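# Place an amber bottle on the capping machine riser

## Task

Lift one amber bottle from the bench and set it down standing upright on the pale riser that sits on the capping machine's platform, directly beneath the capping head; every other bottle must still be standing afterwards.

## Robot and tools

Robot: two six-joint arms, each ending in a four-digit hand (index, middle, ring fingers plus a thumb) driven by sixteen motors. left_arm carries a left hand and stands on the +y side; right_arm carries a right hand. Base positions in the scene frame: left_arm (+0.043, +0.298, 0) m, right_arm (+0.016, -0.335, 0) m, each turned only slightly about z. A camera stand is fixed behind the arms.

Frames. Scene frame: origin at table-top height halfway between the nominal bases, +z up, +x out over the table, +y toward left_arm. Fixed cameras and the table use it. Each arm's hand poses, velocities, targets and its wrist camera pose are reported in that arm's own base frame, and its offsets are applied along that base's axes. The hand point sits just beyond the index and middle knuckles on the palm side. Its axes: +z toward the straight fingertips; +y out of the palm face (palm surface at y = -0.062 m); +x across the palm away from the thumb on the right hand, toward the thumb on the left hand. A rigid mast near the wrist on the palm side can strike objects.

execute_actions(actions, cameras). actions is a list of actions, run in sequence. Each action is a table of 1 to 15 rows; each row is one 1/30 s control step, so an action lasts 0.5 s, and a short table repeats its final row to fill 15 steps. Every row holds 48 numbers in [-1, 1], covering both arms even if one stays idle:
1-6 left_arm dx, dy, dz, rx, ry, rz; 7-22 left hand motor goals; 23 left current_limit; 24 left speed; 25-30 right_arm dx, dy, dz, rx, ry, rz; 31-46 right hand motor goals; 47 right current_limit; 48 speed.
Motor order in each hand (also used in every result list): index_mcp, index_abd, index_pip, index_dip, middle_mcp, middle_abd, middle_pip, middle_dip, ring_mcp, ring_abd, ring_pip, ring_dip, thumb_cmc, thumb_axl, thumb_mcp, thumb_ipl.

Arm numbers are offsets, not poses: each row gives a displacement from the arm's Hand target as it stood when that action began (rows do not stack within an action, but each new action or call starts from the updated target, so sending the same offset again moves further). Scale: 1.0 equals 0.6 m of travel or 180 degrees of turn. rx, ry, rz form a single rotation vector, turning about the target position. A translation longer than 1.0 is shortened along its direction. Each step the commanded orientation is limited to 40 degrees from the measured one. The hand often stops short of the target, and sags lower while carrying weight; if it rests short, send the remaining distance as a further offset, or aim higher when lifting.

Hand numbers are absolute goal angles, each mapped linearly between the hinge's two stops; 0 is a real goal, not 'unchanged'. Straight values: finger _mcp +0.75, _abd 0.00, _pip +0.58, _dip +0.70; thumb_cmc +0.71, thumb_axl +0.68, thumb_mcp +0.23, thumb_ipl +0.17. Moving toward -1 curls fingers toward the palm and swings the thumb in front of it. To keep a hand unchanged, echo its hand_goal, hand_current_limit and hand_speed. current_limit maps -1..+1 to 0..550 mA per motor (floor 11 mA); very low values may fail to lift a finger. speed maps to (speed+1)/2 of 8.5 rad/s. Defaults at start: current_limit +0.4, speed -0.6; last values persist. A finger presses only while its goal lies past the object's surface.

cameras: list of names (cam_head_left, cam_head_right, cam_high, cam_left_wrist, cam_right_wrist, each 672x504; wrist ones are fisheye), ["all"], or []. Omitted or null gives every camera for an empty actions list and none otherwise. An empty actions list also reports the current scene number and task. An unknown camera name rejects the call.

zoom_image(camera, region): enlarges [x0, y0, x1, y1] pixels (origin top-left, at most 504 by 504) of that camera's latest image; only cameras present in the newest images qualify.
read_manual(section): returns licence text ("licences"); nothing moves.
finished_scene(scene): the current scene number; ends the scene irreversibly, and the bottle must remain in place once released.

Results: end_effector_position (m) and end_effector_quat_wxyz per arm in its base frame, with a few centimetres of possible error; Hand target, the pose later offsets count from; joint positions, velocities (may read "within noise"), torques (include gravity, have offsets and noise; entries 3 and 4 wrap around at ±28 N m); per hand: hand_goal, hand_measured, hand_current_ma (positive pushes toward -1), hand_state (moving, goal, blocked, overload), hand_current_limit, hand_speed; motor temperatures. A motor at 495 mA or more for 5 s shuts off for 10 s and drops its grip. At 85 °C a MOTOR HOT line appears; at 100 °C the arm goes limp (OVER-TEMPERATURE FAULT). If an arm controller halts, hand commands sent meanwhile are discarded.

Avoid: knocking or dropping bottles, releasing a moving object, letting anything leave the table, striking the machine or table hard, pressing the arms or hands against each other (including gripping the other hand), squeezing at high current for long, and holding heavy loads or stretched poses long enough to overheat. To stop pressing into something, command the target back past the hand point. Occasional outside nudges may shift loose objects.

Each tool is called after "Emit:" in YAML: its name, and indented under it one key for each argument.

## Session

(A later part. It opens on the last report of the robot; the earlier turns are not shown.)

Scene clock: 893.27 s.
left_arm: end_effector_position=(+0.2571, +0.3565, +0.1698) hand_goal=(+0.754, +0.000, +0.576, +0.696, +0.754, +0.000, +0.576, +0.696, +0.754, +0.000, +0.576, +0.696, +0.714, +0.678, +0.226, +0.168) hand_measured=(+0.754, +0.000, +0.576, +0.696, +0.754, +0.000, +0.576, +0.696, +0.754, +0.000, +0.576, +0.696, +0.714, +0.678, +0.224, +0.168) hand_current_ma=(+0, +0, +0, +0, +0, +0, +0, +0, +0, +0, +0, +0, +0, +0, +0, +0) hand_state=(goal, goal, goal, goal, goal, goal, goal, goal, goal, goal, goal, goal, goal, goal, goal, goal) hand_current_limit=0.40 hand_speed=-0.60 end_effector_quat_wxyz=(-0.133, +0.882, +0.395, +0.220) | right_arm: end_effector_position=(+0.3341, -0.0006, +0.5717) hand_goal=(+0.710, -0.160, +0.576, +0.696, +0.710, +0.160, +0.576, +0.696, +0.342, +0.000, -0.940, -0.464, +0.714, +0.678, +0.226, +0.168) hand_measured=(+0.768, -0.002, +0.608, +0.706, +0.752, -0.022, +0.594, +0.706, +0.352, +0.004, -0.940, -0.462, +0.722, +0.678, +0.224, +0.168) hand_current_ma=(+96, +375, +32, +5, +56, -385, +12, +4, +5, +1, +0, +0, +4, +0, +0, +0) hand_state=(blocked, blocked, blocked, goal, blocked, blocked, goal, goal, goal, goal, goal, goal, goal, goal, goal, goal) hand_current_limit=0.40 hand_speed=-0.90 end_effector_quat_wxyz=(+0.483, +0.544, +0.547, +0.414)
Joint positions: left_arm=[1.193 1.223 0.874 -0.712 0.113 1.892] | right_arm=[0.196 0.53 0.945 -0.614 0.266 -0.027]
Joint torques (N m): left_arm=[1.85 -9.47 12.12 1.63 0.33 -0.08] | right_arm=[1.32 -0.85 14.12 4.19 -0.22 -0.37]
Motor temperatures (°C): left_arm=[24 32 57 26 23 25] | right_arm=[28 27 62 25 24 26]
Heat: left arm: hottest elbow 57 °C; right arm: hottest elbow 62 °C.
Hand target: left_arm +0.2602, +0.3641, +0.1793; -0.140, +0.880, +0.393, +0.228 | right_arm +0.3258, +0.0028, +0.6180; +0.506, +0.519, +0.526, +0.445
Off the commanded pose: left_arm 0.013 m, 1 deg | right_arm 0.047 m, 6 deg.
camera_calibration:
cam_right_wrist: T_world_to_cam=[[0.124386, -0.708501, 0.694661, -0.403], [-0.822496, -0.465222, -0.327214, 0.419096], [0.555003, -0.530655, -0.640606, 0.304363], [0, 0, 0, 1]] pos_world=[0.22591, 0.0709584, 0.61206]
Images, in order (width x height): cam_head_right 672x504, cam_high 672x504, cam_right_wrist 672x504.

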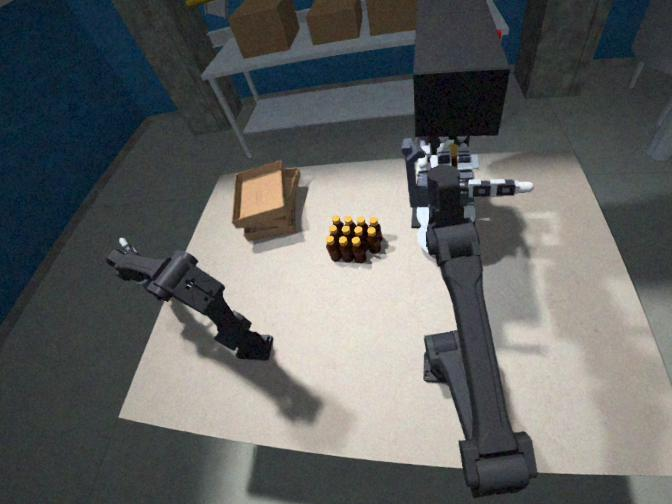

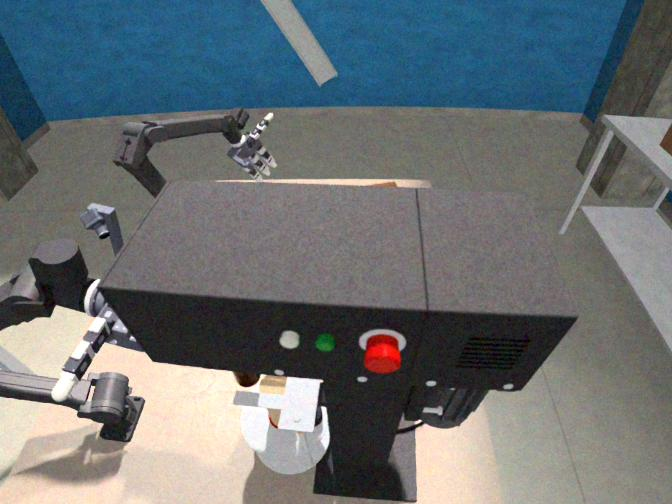

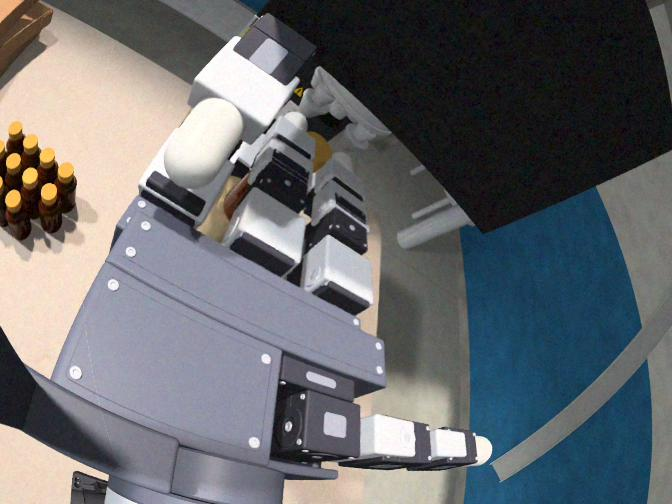

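Emit:
execute_actions:
  actions:
    - [[0,0,0,0,0,0, 0.754,0,0.576,0.696,0.754,0,0.576,0.696,0.754,0,0.576,0.696,0.714,0.678,0.226,0.168,0.4,-0.6, 0.016,0.001,-0.02,0,0,0, 0.71,-0.16,0.576,0.696, 0.71,0.16,0.576,0.696, 0.342,0,-0.94,-0.464, 0.714,0.678,0.226,0.168, 0.4,-0.9]]
  cameras: ["cam_high", "cam_head_right", "cam_right_wrist"]

Emit:
zoom_image:
  camera: "cam_high"
  region: [220, 365, 270, 405]

Emit:
zoom_image:
  camera: "cam_right_wrist"
  region: [195, 140, 275, 245]

Emit:
zoom_image:
  camera: "cam_head_right"
  region: [430, 130, 480, 180]

Scene clock: 905.23 s.
left_arm: end_effector_position=(+0.2571, +0.3565, +0.1698) hand_goal=(+0.754, +0.000, +0.576, +0.696, +0.754, +0.000, +0.576, +0.696, +0.754, +0.000, +0.576, +0.696, +0.714, +0.678, +0.226, +0.168) hand_measured=(+0.754, +0.000, +0.576, +0.696, +0.754, +0.000, +0.576, +0.696, +0.754, +0.000, +0.576, +0.696, +0.714, +0.678, +0.224, +0.168) hand_current_ma=(+0, +0, +0, +0, +0, +0, +0, +0, +0, +0, +0, +0, +0, +0, +0, +0) hand_state=(goal, goal, goal, goal, goal, goal, goal, goal, goal, goal, goal, goal, goal, goal, goal, goal) hand_current_limit=0.40 hand_speed=-0.60 end_effector_quat_wxyz=(-0.133, +0.882, +0.395, +0.220) | right_arm: end_effector_position=(+0.3373, -0.0002, +0.5717) hand_goal=(+0.710, -0.160, +0.576, +0.696, +0.710, +0.160, +0.576, +0.696, +0.342, +0.000, -0.940, -0.464, +0.714, +0.678, +0.226, +0.168) hand_measured=(+0.768, -0.002, +0.608, +0.706, +0.758, -0.022, +0.598, +0.706, +0.346, +0.010, -0.954, -0.462, +0.722, +0.678, +0.224, +0.168) hand_current_ma=(+96, +375, +33, +5, +70, -385, +18, +5, +1, +4, -9, +0, +4, +0, +0, +0) hand_state=(blocked, blocked, blocked, goal, blocked, blocked, blocked, goal, goal, goal, goal, goal, goal, goal, goal, goal) hand_current_limit=0.40 hand_speed=-0.90 end_effector_quat_wxyz=(+0.485, +0.543, +0.546, +0.415)
Joint positions: left_arm=[1.193 1.223 0.874 -0.712 0.113 1.892] | right_arm=[0.195 0.538 0.942 -0.598 0.266 -0.029]
Joint torques (N m): left_arm=[1.85 -9.41 12.12 1.62 0.32 -0.07] | right_arm=[0.85 -0.62 11.96 5.19 -0.51 -0.36]
Motor temperatures (°C): left_arm=[24 32 57 26 23 25] | right_arm=[28 27 61 25 24 26]
Heat: left arm: hottest elbow 57 °C; right arm: hottest elbow 61 °C.
Hand target: left_arm +0.2602, +0.3641, +0.1793; -0.140, +0.880, +0.393, +0.228 | right_arm +0.3353, +0.0033, +0.6059; +0.506, +0.519, +0.526, +0.445
Off the commanded pose: left_arm 0.013 m, 1 deg | right_arm 0.035 m, 6 deg.
camera_calibration:
cam_right_wrist: T_world_to_cam=[[0.119631, -0.708288, 0.695713, -0.402186], [-0.821234, -0.464376, -0.331556, 0.423992], [0.557909, -0.531679, -0.637224, 0.29986], [0, 0, 0, 1]] pos_world=[0.229016, 0.0714575, 0.611461]
Images, in order (width x height): cam_head_right 672x504, cam_high 672x504, cam_right_wrist 672x504.

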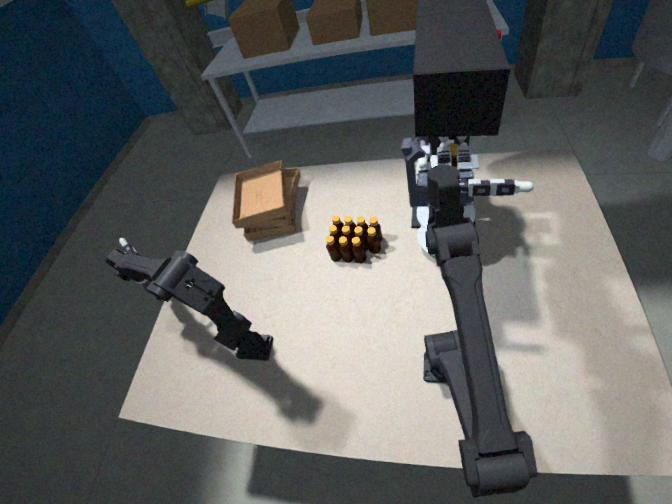

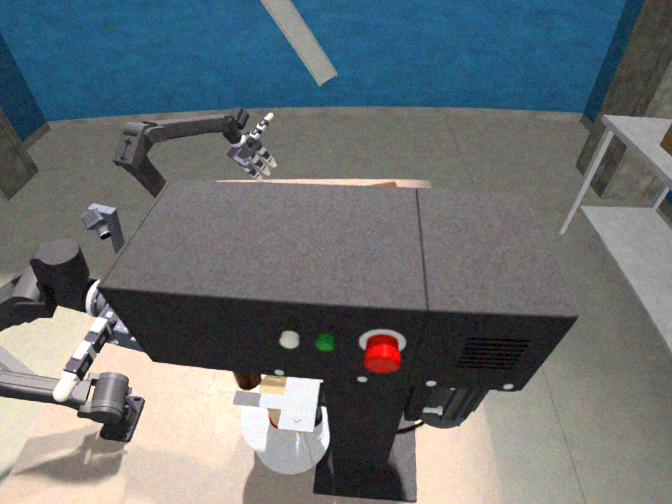

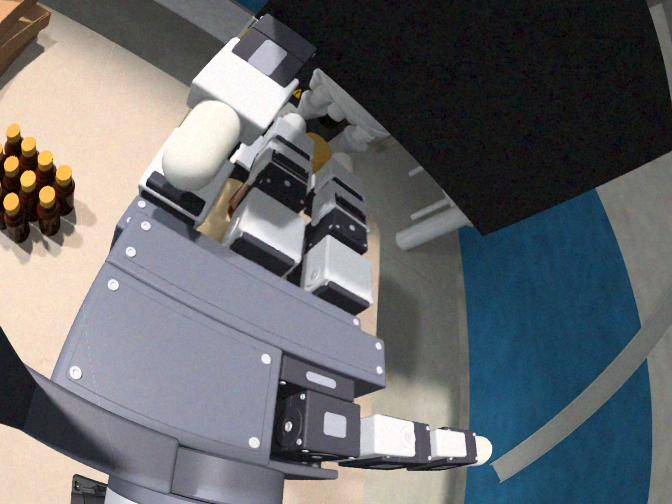

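Scaled by 10.080 from the camera's 672x504 image, which has a finer 960x720 frame.

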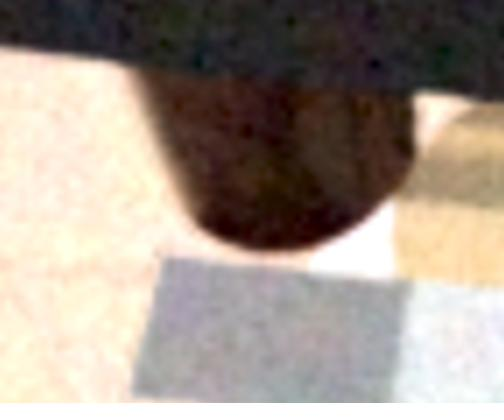

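Scaled by 4.800 from the camera's 672x504 image, which has a finer 960x720 frame.

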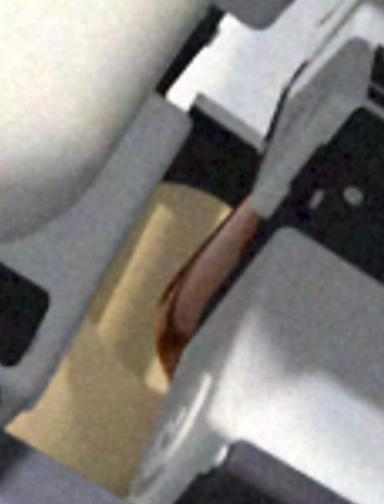

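Scaled by 10.080 from the camera's 672x504 image, which has a finer 960x720 frame.

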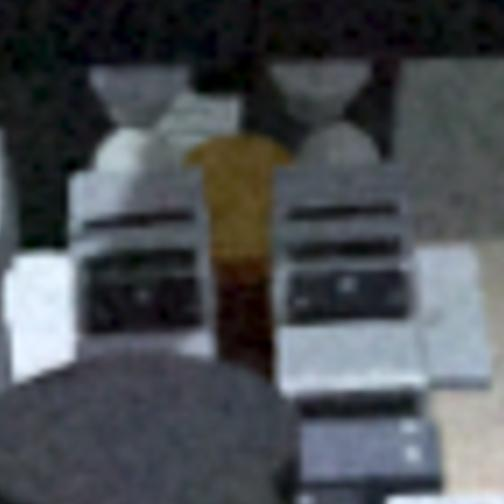

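Emit:
execute_actions:
  actions: []
  cameras: ["cam_head_left"]

Emit:
zoom_image:
  camera: "cam_head_left"
  region: [400, 130, 490, 210]

Scene clock: 928.27 s.
left_arm: end_effector_position=(+0.2571, +0.3565, +0.1698) hand_goal=(+0.754, +0.000, +0.576, +0.696, +0.754, +0.000, +0.576, +0.696, +0.754, +0.000, +0.576, +0.696, +0.714, +0.678, +0.226, +0.168) hand_measured=(+0.754, +0.000, +0.576, +0.696, +0.754, +0.000, +0.576, +0.696, +0.754, +0.000, +0.576, +0.696, +0.714, +0.678, +0.224, +0.168) hand_current_ma=(+0, +0, +0, +0, +0, +0, +0, +0, +0, +0, +0, +0, +0, +0, +0, +0) hand_state=(goal, goal, goal, goal, goal, goal, goal, goal, goal, goal, goal, goal, goal, goal, goal, goal) hand_current_limit=0.40 hand_speed=-0.60 end_effector_quat_wxyz=(-0.133, +0.882, +0.395, +0.220) | right_arm: end_effector_position=(+0.3373, -0.0002, +0.5716) hand_goal=(+0.710, -0.160, +0.576, +0.696, +0.710, +0.160, +0.576, +0.696, +0.342, +0.000, -0.940, -0.464, +0.714, +0.678, +0.226, +0.168) hand_measured=(+0.768, -0.002, +0.608, +0.706, +0.758, -0.022, +0.598, +0.706, +0.346, +0.010, -0.954, -0.462, +0.722, +0.678, +0.224, +0.168) hand_current_ma=(+96, +375, +33, +5, +70, -385, +18, +5, +1, +4, -9, +0, +4, +0, +0, +0) hand_state=(blocked, blocked, blocked, goal, blocked, blocked, blocked, goal, goal, goal, goal, goal, goal, goal, goal, goal) hand_current_limit=0.40 hand_speed=-0.90 end_effector_quat_wxyz=(+0.485, +0.543, +0.546, +0.415)
Joint positions: left_arm=[1.193 1.223 0.874 -0.712 0.113 1.892] | right_arm=[0.195 0.538 0.942 -0.597 0.266 -0.029]
Joint velocities: within noise
Joint torques (N m): left_arm=[1.9 -9.52 12.11 1.62 0.33 -0.07] | right_arm=[0.85 -0.32 11.9 5.14 -0.52 -0.34]
Motor temperatures (°C): left_arm=[24 32 57 26 23 25] | right_arm=[28 27 56 26 25 26]
Heat: left arm: hottest elbow 57 °C; right arm: hottest elbow 56 °C.
Hand target: left_arm +0.2602, +0.3641, +0.1793; -0.140, +0.880, +0.393, +0.228 | right_arm +0.3353, +0.0033, +0.6060; +0.506, +0.519, +0.526, +0.445
Off the commanded pose: left_arm 0.013 m, 1 deg | right_arm 0.035 m, 6 deg.
Images, in order (width x height): cam_head_left 672x504.

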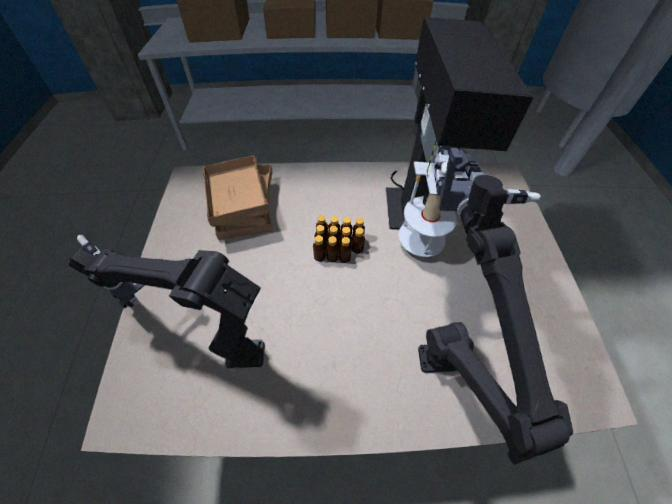

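Scaled by 5.600 from the camera's 672x504 image, which has a finer 960x720 frame.

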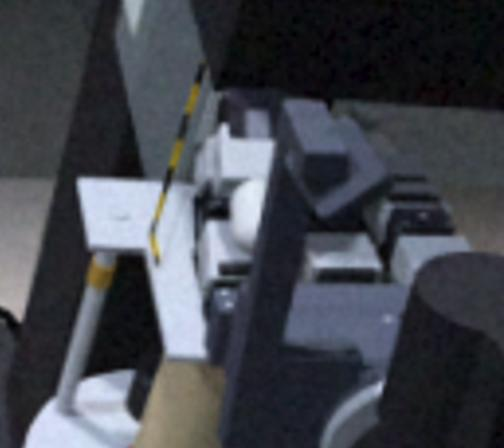

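Emit:
execute_actions:
  actions:
    - [[0,0,0,0,0,0, 0.754,0,0.576,0.696,0.754,0,0.576,0.696,0.754,0,0.576,0.696,0.714,0.678,0.226,0.168,0.4,-0.6, -0.004,0.001,-0.015,0.008,0,0, 0.71,-0.16,0.576,0.696, 0.71,0.16,0.576,0.696, 0.342,0,-0.94,-0.464, 0.714,0.678,0.226,0.168, 0.4,-0.9]]
  cameras: ["cam_high", "cam_head_right", "cam_right_wrist"]

Emit:
zoom_image:
  camera: "cam_high"
  region: [220, 365, 270, 405]

Emit:
zoom_image:
  camera: "cam_right_wrist"
  region: [195, 140, 275, 245]

Emit:
zoom_image:
  camera: "cam_head_right"
  region: [430, 130, 480, 180]

Scene clock: 959.30 s.
left_arm: end_effector_position=(+0.2571, +0.3565, +0.1698) hand_goal=(+0.754, +0.000, +0.576, +0.696, +0.754, +0.000, +0.576, +0.696, +0.754, +0.000, +0.576, +0.696, +0.714, +0.678, +0.226, +0.168) hand_measured=(+0.754, +0.000, +0.576, +0.696, +0.754, +0.000, +0.576, +0.696, +0.754, +0.000, +0.576, +0.696, +0.714, +0.678, +0.224, +0.168) hand_current_ma=(+0, +0, +0, +0, +0, +0, +0, +0, +0, +0, +0, +0, +0, +0, +0, +0) hand_state=(goal, goal, goal, goal, goal, goal, goal, goal, goal, goal, goal, goal, goal, goal, goal, goal) hand_current_limit=0.40 hand_speed=-0.60 end_effector_quat_wxyz=(-0.133, +0.882, +0.395, +0.220) | right_arm: end_effector_position=(+0.3390, -0.0011, +0.5685) hand_goal=(+0.710, -0.160, +0.576, +0.696, +0.710, +0.160, +0.576, +0.696, +0.342, +0.000, -0.940, -0.464, +0.714, +0.678, +0.226, +0.168) hand_measured=(+0.768, -0.002, +0.608, +0.706, +0.758, -0.022, +0.598, +0.706, +0.330, +0.010, -0.958, -0.462, +0.722, +0.678, +0.224, +0.168) hand_current_ma=(+96, +375, +33, +5, +71, -385, +18, +5, -8, +4, -13, +0, +4, +0, +0, +0) hand_state=(blocked, blocked, blocked, goal, blocked, blocked, blocked, goal, goal, goal, goal, goal, goal, goal, goal, goal) hand_current_limit=0.40 hand_speed=-0.90 end_effector_quat_wxyz=(+0.486, +0.545, +0.540, +0.420)
Joint positions: left_arm=[1.193 1.223 0.874 -0.712 0.113 1.892] | right_arm=[0.195 0.538 0.926 -0.571 0.269 -0.02]
Joint torques (N m): left_arm=[1.85 -9.47 12.11 1.62 0.33 -0.08] | right_arm=[1.61 -1.26 11.36 4.55 -0.22 -0.16]
Motor temperatures (°C): left_arm=[24 32 58 26 23 25] | right_arm=[28 27 53 26 25 26]
Heat: left arm: hottest elbow 58 °C; right arm: hottest elbow 53 °C.
Hand target: left_arm +0.2602, +0.3641, +0.1793; -0.140, +0.880, +0.393, +0.228 | right_arm +0.3329, +0.0039, +0.5971; +0.499, +0.525, +0.520, +0.452
Off the commanded pose: left_arm 0.013 m, 1 deg | right_arm 0.030 m, 5 deg.
camera_calibration:
cam_right_wrist: T_world_to_cam=[[0.10911, -0.716077, 0.689441, -0.393643], [-0.819511, -0.457339, -0.345314, 0.431224], [0.56258, -0.527327, -0.636734, 0.294565], [0, 0, 0, 1]] pos_world=[0.230627, 0.0706686, 0.60786]
Images, in order (width x height): cam_head_right 672x504, cam_high 672x504, cam_right_wrist 672x504.

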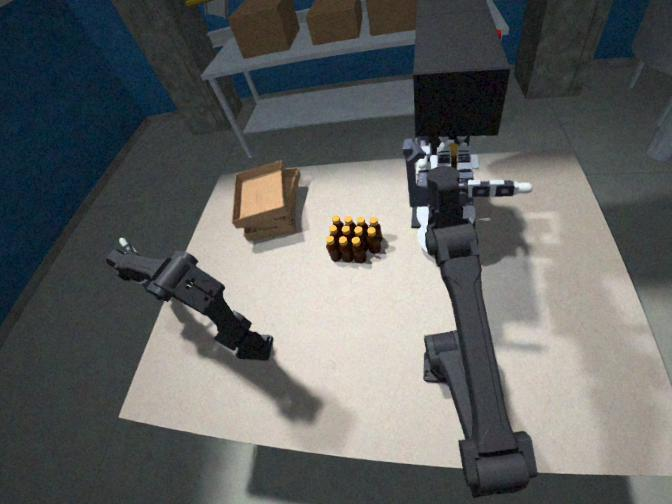

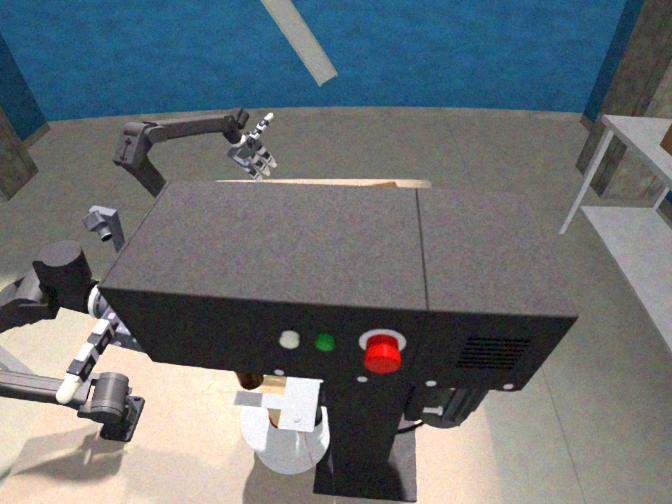

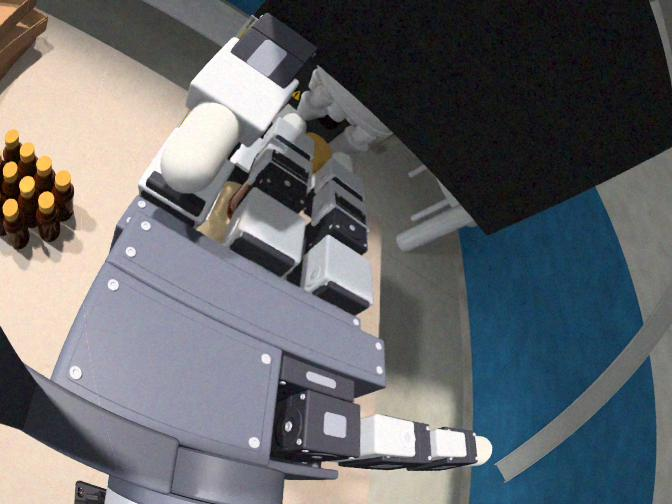

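Scaled by 10.080 from the camera's 672x504 image, which has a finer 960x720 frame.

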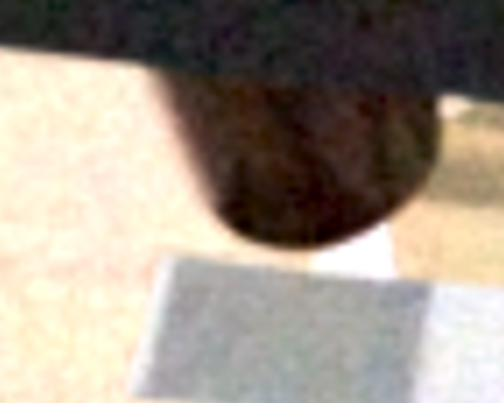

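Scaled by 4.800 from the camera's 672x504 image, which has a finer 960x720 frame.

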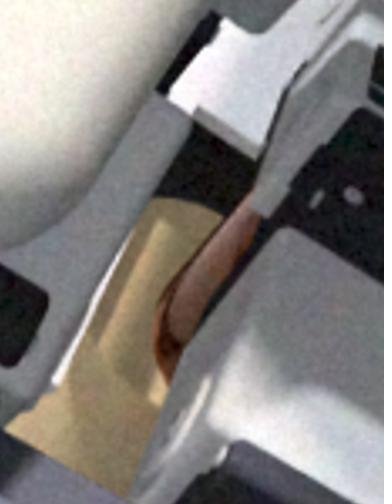

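Scaled by 10.080 from the camera's 672x504 image, which has a finer 960x720 frame.

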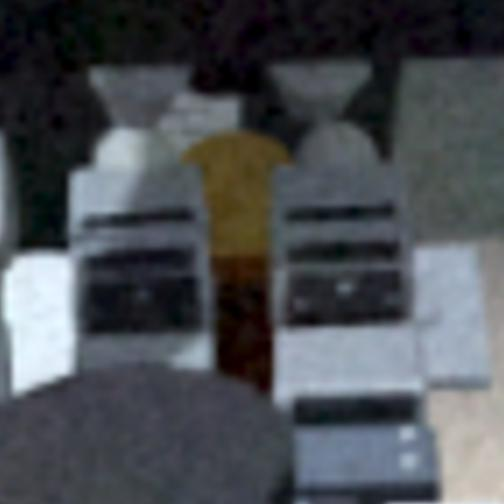

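Emit:
zoom_image:
  camera: "cam_head_right"
  region: [395, 110, 455, 180]

Emit:
zoom_image:
  camera: "cam_right_wrist"
  region: [150, 0, 350, 150]

Scaled by 7.200 from the camera's 672x504 image, which has a finer 960x720 frame.

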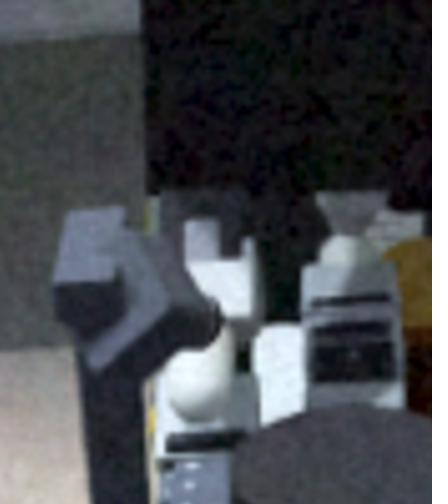

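Scaled by 2.520 from the camera's 672x504 image, which has a finer 960x720 frame.

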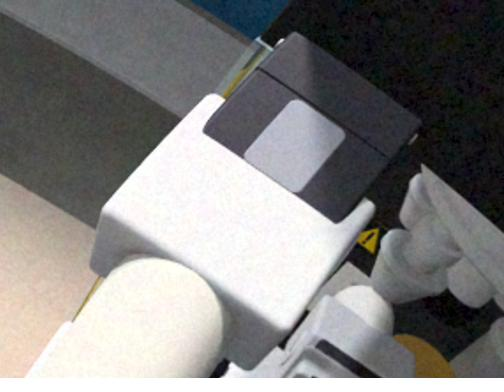

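Emit:
execute_actions:
  actions:
    - [[0,0,0,0,0,0, 0.754,0,0.576,0.696,0.754,0,0.576,0.696,0.754,0,0.576,0.696,0.714,0.678,0.226,0.168,0.4,-0.6, -0.014,0.007,-0.01,0.0,0,0, 0.71,-0.16,0.576,0.696, 0.71,0.16,0.576,0.696, 0.342,0,-0.94,-0.464, 0.714,0.678,0.226,0.168, 0.4,-0.9]]
  cameras: ["cam_high", "cam_head_right", "cam_right_wrist"]

Emit:
zoom_image:
  camera: "cam_high"
  region: [220, 365, 270, 405]

Emit:
zoom_image:
  camera: "cam_right_wrist"
  region: [195, 140, 275, 245]

Emit:
zoom_image:
  camera: "cam_head_right"
  region: [430, 130, 480, 180]

Scene clock: 1089.87 s.
left_arm: end_effector_position=(+0.2571, +0.3565, +0.1698) hand_goal=(+0.754, +0.000, +0.576, +0.696, +0.754, +0.000, +0.576, +0.696, +0.754, +0.000, +0.576, +0.696, +0.714, +0.678, +0.226, +0.168) hand_measured=(+0.754, +0.000, +0.576, +0.696, +0.754, +0.000, +0.576, +0.696, +0.754, +0.000, +0.576, +0.696, +0.714, +0.678, +0.224, +0.168) hand_current_ma=(+0, +0, +0, +0, +0, +0, +0, +0, +0, +0, +0, +0, +0, +0, +0, +0) hand_state=(goal, goal, goal, goal, goal, goal, goal, goal, goal, goal, goal, goal, goal, goal, goal, goal) hand_current_limit=0.40 hand_speed=-0.60 end_effector_quat_wxyz=(-0.133, +0.882, +0.395, +0.220) | right_arm: end_effector_position=(+0.3350, -0.0013, +0.5677) hand_goal=(+0.710, -0.160, +0.576, +0.696, +0.710, +0.160, +0.576, +0.696, +0.342, +0.000, -0.940, -0.464, +0.714, +0.678, +0.226, +0.168) hand_measured=(+0.768, -0.002, +0.608, +0.706, +0.758, -0.022, +0.598, +0.706, +0.336, +0.010, -0.950, -0.462, +0.722, +0.678, +0.224, +0.168) hand_current_ma=(+96, +375, +33, +5, +71, -385, +18, +5, -3, +4, -5, +0, +4, +0, +0, +0) hand_state=(blocked, blocked, blocked, goal, blocked, blocked, blocked, goal, goal, goal, goal, goal, goal, goal, goal, goal) hand_current_limit=0.40 hand_speed=-0.90 end_effector_quat_wxyz=(+0.490, +0.550, +0.529, +0.423)
Joint positions: left_arm=[1.193 1.223 0.874 -0.712 0.113 1.892] | right_arm=[0.222 0.528 0.914 -0.558 0.311 -0.001]
Joint torques (N m): left_arm=[1.85 -9.52 12.11 1.61 0.33 -0.08] | right_arm=[2.2 -2.49 10.62 3.92 -0.43 -0.3]
Motor temperatures (°C): left_arm=[24 32 58 26 23 25] | right_arm=[28 27 47 26 24 26]
Heat: left arm: hottest elbow 58 °C; right arm: hottest elbow 47 °C.
Hand target: left_arm +0.2602, +0.3641, +0.1793; -0.140, +0.880, +0.393, +0.228 | right_arm +0.3245, +0.0081, +0.5910; +0.499, +0.525, +0.521, +0.452
Off the commanded pose: left_arm 0.013 m, 1 deg | right_arm 0.027 m, 5 deg.
camera_calibration:
cam_right_wrist: T_world_to_cam=[[0.0866881, -0.726938, 0.68121, -0.380649], [-0.82253, -0.438017, -0.362748, 0.438504], [0.562077, -0.528869, -0.635898, 0.295944], [0, 0, 0, 1]] pos_world=[0.227337, 0.0718797, 0.606559]
Images, in order (width x height): cam_head_right 672x504, cam_high 672x504, cam_right_wrist 672x504.

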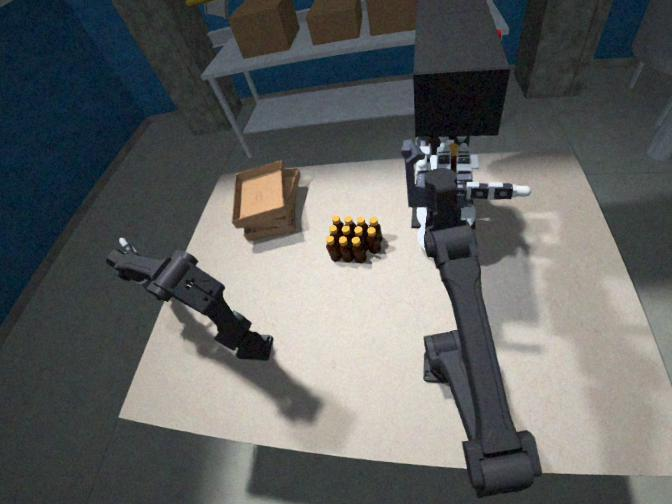

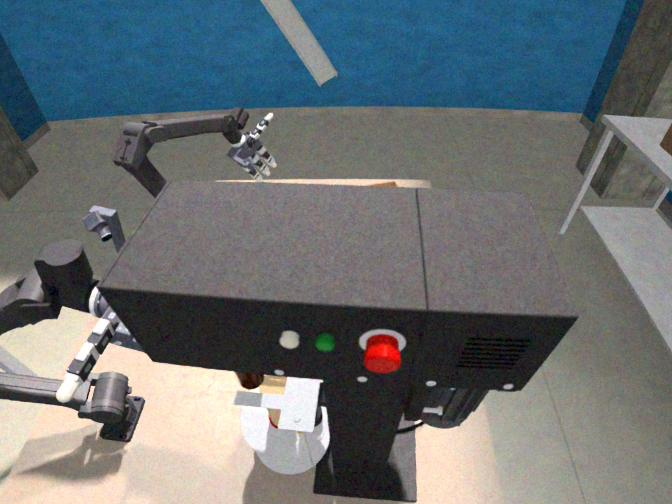

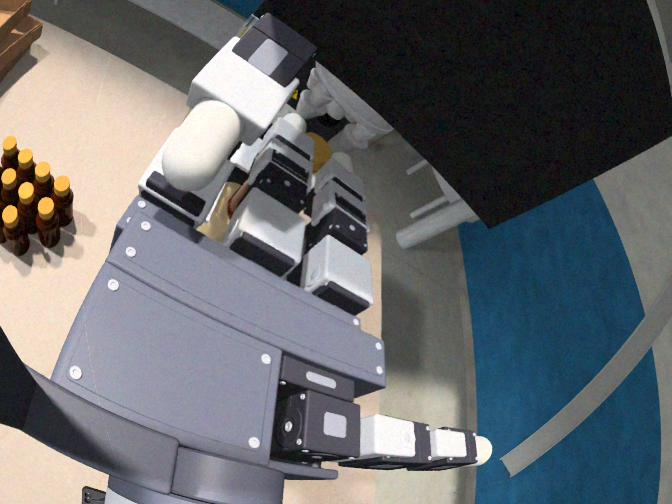

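Scaled by 10.080 from the camera's 672x504 image, which has a finer 960x720 frame.

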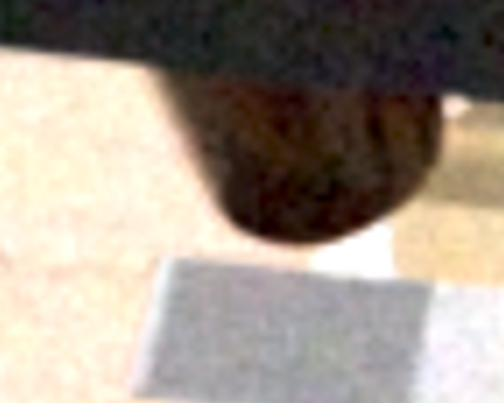

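Scaled by 4.800 from the camera's 672x504 image, which has a finer 960x720 frame.

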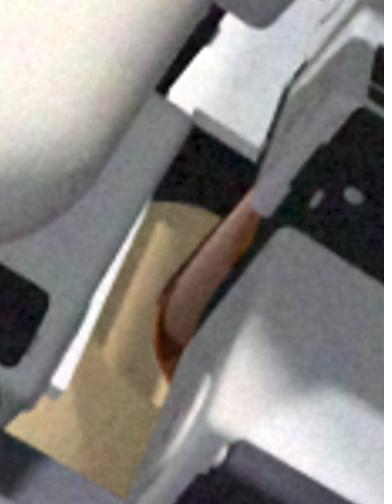

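Scaled by 10.080 from the camera's 672x504 image, which has a finer 960x720 frame.

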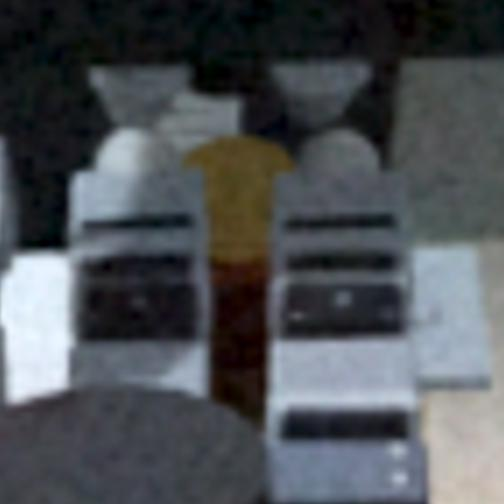

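Emit:
execute_actions:
  actions:
    - [[0,0,0,0,0,0, 0.754,0,0.576,0.696,0.754,0,0.576,0.696,0.754,0,0.576,0.696,0.714,0.678,0.226,0.168,0.4,-0.6, -0.035,0.002,-0.012,0.0,0,0.007, 0.71,-0.16,0.576,0.696, 0.71,0.16,0.576,0.696, 0.342,0,-0.94,-0.464, 0.714,0.678,0.226,0.168, 0.4,-0.9]]
  cameras: ["cam_high", "cam_head_right", "cam_right_wrist"]

Emit:
zoom_image:
  camera: "cam_high"
  region: [220, 365, 270, 405]

Emit:
zoom_image:
  camera: "cam_right_wrist"
  region: [195, 140, 275, 245]

Emit:
zoom_image:
  camera: "cam_head_right"
  region: [430, 130, 480, 180]

Scene clock: 1102.43 s.
left_arm: end_effector_position=(+0.2571, +0.3565, +0.1698) hand_goal=(+0.754, +0.000, +0.576, +0.696, +0.754, +0.000, +0.576, +0.696, +0.754, +0.000, +0.576, +0.696, +0.714, +0.678, +0.226, +0.168) hand_measured=(+0.754, +0.000, +0.576, +0.696, +0.754, +0.000, +0.576, +0.696, +0.754, +0.000, +0.576, +0.696, +0.714, +0.678, +0.224, +0.168) hand_current_ma=(+0, +0, +0, +0, +0, +0, +0, +0, +0, +0, +0, +0, +0, +0, +0, +0) hand_state=(goal, goal, goal, goal, goal, goal, goal, goal, goal, goal, goal, goal, goal, goal, goal, goal) hand_current_limit=0.40 hand_speed=-0.60 end_effector_quat_wxyz=(-0.133, +0.882, +0.395, +0.220) | right_arm: end_effector_position=(+0.3154, +0.0058, +0.5653) hand_goal=(+0.710, -0.160, +0.576, +0.696, +0.710, +0.160, +0.576, +0.696, +0.342, +0.000, -0.940, -0.464, +0.714, +0.678, +0.226, +0.168) hand_measured=(+0.768, -0.002, +0.608, +0.706, +0.750, -0.022, +0.594, +0.706, +0.348, +0.004, -0.944, -0.462, +0.722, +0.678, +0.224, +0.168) hand_current_ma=(+98, +375, +34, +6, +54, -385, +12, +5, +3, +1, -1, +0, +4, +0, +0, +0) hand_state=(blocked, blocked, blocked, goal, blocked, blocked, goal, goal, goal, goal, goal, goal, goal, goal, goal, goal) hand_current_limit=0.40 hand_speed=-0.90 end_effector_quat_wxyz=(+0.486, +0.535, +0.532, +0.442)
Joint positions: left_arm=[1.193 1.223 0.874 -0.712 0.113 1.892] | right_arm=[0.254 0.466 0.88 -0.558 0.301 -0.002]
Joint torques (N m): left_arm=[1.85 -9.52 12.11 1.62 0.33 -0.08] | right_arm=[1.9 -2.02 11.06 2.55 -0.09 -0.32]
Motor temperatures (°C): left_arm=[24 32 58 26 23 25] | right_arm=[28 27 47 26 24 26]
Heat: left arm: hottest elbow 58 °C; right arm: hottest elbow 47 °C.
Hand target: left_arm +0.2602, +0.3641, +0.1793; -0.140, +0.880, +0.393, +0.228 | right_arm +0.3035, +0.0093, +0.5839; +0.494, +0.520, +0.526, +0.457
Off the commanded pose: left_arm 0.013 m, 1 deg | right_arm 0.022 m, 3 deg.
camera_calibration:
cam_right_wrist: T_world_to_cam=[[0.099033, -0.727954, 0.678436, -0.374436], [-0.794141, -0.468644, -0.386927, 0.42952], [0.59961, -0.500455, -0.624509, 0.290692], [0, 0, 0, 1]] pos_world=[0.203879, 0.0741984, 0.601763]
Images, in order (width x height): cam_head_right 672x504, cam_high 672x504, cam_right_wrist 672x504.

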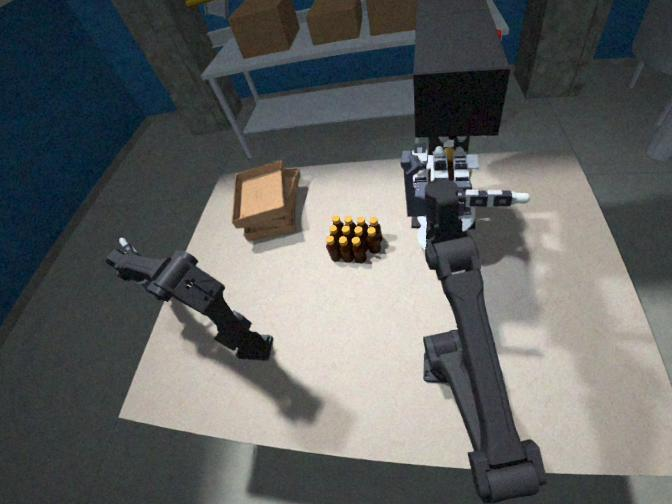

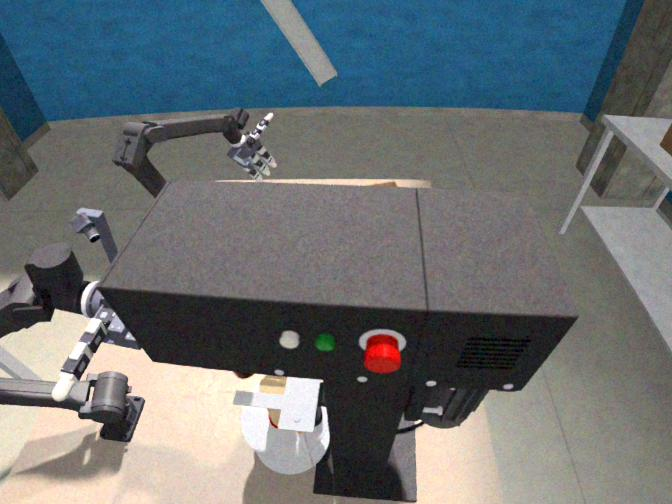

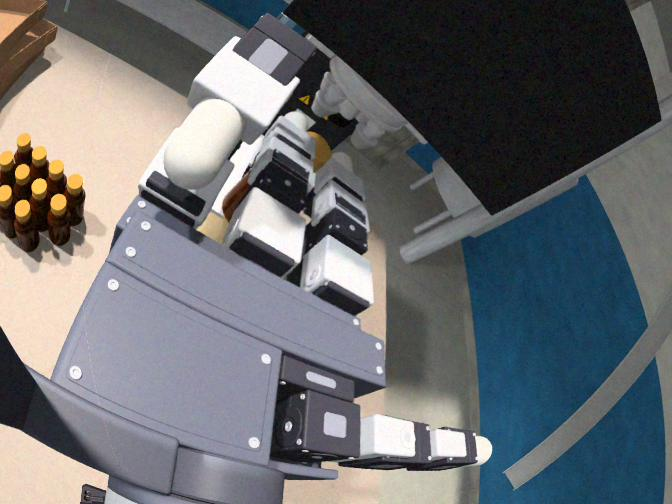

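Scaled by 10.080 from the camera's 672x504 image, which has a finer 960x720 frame.

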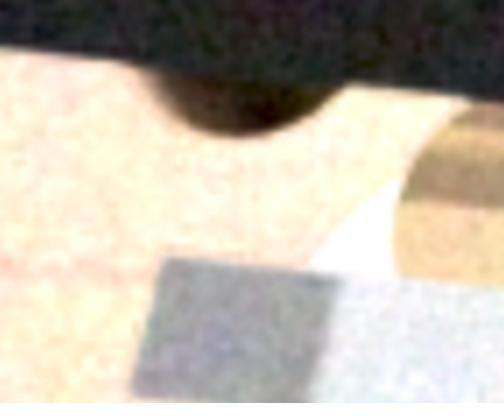

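Scaled by 4.800 from the camera's 672x504 image, which has a finer 960x720 frame.

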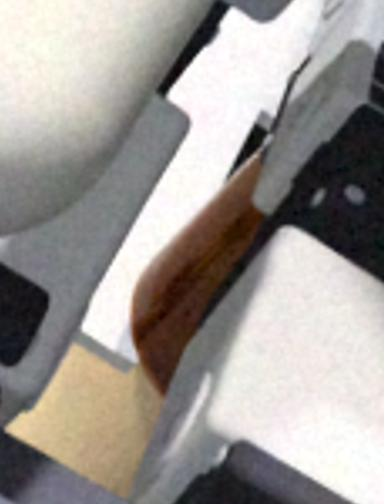

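Scaled by 10.080 from the camera's 672x504 image, which has a finer 960x720 frame.

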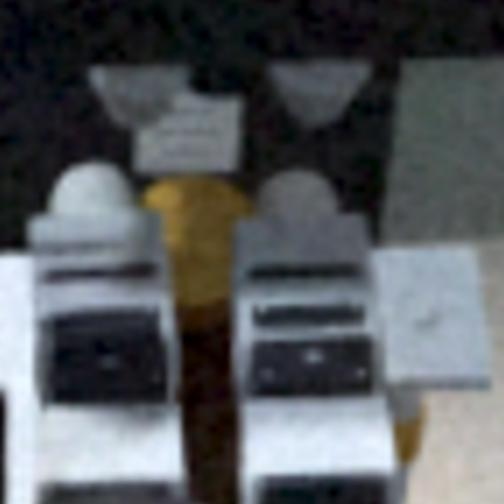

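Emit:
execute_actions:
  actions:
    - [[0,0,0,0,0,0, 0.754,0,0.576,0.696,0.754,0,0.576,0.696,0.754,0,0.576,0.696,0.714,0.678,0.226,0.168,0.4,-0.6, 0,-0.005,-0.004,-0.019,0,0, 0.71,-0.16,0.576,0.696, 0.71,0.16,0.576,0.696, 0.342,0,-0.94,-0.464, 0.714,0.678,0.226,0.168, 0.4,-0.9]]
  cameras: ["cam_high", "cam_head_right", "cam_right_wrist"]

Emit:
zoom_image:
  camera: "cam_high"
  region: [220, 365, 270, 405]

Emit:
zoom_image:
  camera: "cam_right_wrist"
  region: [195, 140, 275, 245]

Emit:
zoom_image:
  camera: "cam_head_right"
  region: [430, 130, 480, 180]

Scene clock: 1127.67 s.
left_arm: end_effector_position=(+0.2571, +0.3565, +0.1698) hand_goal=(+0.754, +0.000, +0.576, +0.696, +0.754, +0.000, +0.576, +0.696, +0.754, +0.000, +0.576, +0.696, +0.714, +0.678, +0.226, +0.168) hand_measured=(+0.754, +0.000, +0.576, +0.696, +0.754, +0.000, +0.576, +0.696, +0.754, +0.000, +0.576, +0.696, +0.714, +0.678, +0.224, +0.168) hand_current_ma=(+0, +0, +0, +0, +0, +0, +0, +0, +0, +0, +0, +0, +0, +0, +0, +0) hand_state=(goal, goal, goal, goal, goal, goal, goal, goal, goal, goal, goal, goal, goal, goal, goal, goal) hand_current_limit=0.40 hand_speed=-0.60 end_effector_quat_wxyz=(-0.133, +0.882, +0.395, +0.220) | right_arm: end_effector_position=(+0.3163, +0.0112, +0.5612) hand_goal=(+0.710, -0.160, +0.576, +0.696, +0.710, +0.160, +0.576, +0.696, +0.342, +0.000, -0.940, -0.464, +0.714, +0.678, +0.226, +0.168) hand_measured=(+0.768, -0.002, +0.608, +0.706, +0.750, -0.022, +0.594, +0.706, +0.348, +0.004, -0.944, -0.462, +0.722, +0.678, +0.224, +0.168) hand_current_ma=(+98, +375, +34, +6, +54, -385, +12, +5, +2, +1, -1, +0, +4, +0, +0, +0) hand_state=(blocked, blocked, blocked, goal, blocked, blocked, goal, goal, goal, goal, goal, goal, goal, goal, goal, goal) hand_current_limit=0.40 hand_speed=-0.90 end_effector_quat_wxyz=(+0.493, +0.515, +0.554, +0.430)
Joint positions: left_arm=[1.193 1.223 0.874 -0.712 0.113 1.892] | right_arm=[0.231 0.459 0.868 -0.558 0.259 -0.065]
Joint torques (N m): left_arm=[1.85 -9.47 12.11 1.62 0.33 -0.08] | right_arm=[0.09 -2.02 10.92 2.89 -0.01 -0.33]
Motor temperatures (°C): left_arm=[24 32 58 26 23 25] | right_arm=[27 27 49 25 24 26]
Heat: left arm: hottest elbow 58 °C; right arm: hottest elbow 49 °C.
Hand target: left_arm +0.2602, +0.3641, +0.1793; -0.140, +0.880, +0.393, +0.228 | right_arm +0.3035, +0.0062, +0.5815; +0.509, +0.505, +0.540, +0.441
Off the commanded pose: left_arm 0.013 m, 1 deg | right_arm 0.025 m, 3 deg.
camera_calibration:
cam_right_wrist: T_world_to_cam=[[0.124495, -0.684364, 0.718434, -0.398851], [-0.783442, -0.512118, -0.352072, 0.40872], [0.608868, -0.51902, -0.599915, 0.273761], [0, 0, 0, 1]] pos_world=[0.203179, 0.0784409, 0.59468]
Images, in order (width x height): cam_head_right 672x504, cam_high 672x504, cam_right_wrist 672x504.

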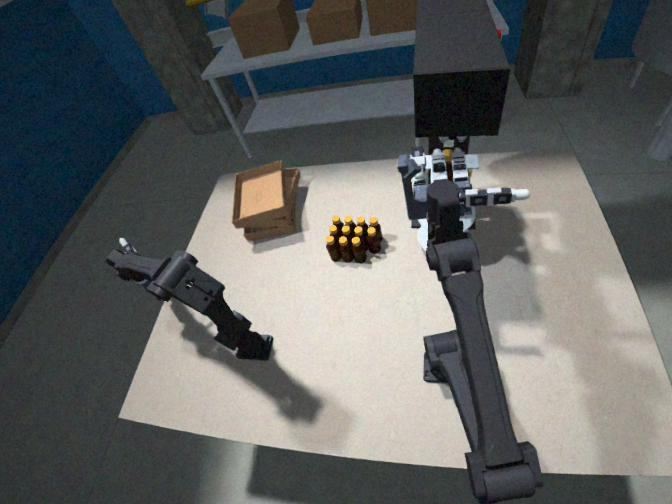

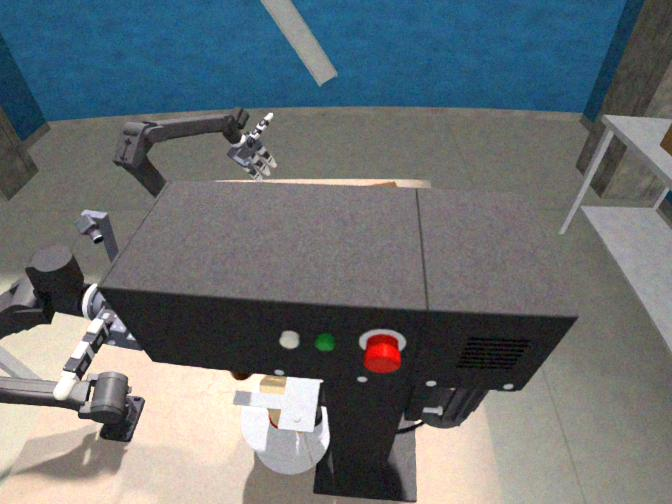

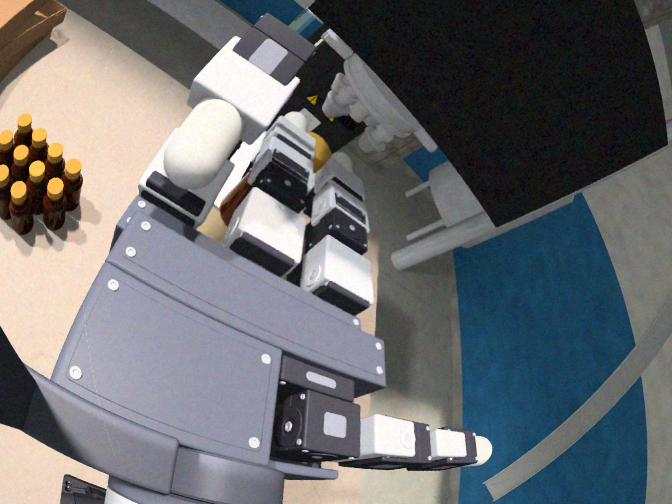

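Scaled by 10.080 from the camera's 672x504 image, which has a finer 960x720 frame.

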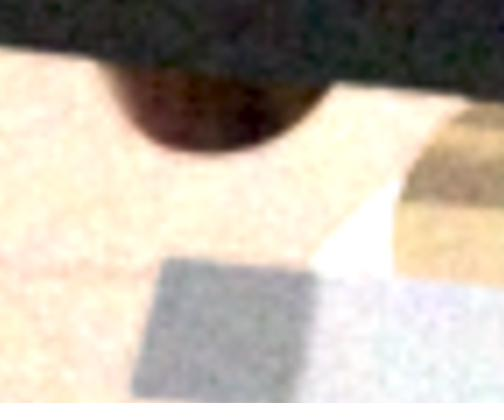

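Scaled by 4.800 from the camera's 672x504 image, which has a finer 960x720 frame.

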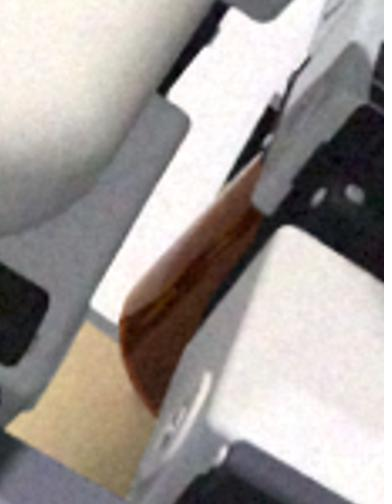

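Scaled by 10.080 from the camera's 672x504 image, which has a finer 960x720 frame.

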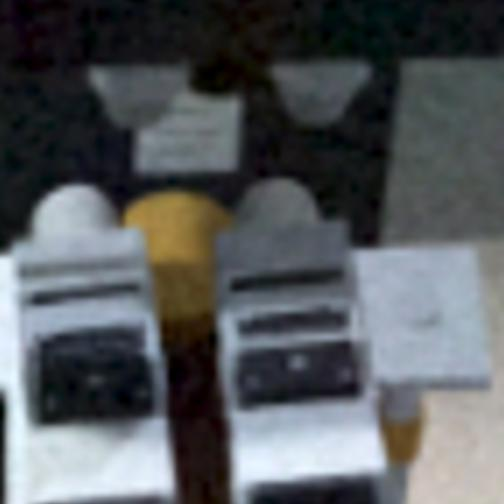

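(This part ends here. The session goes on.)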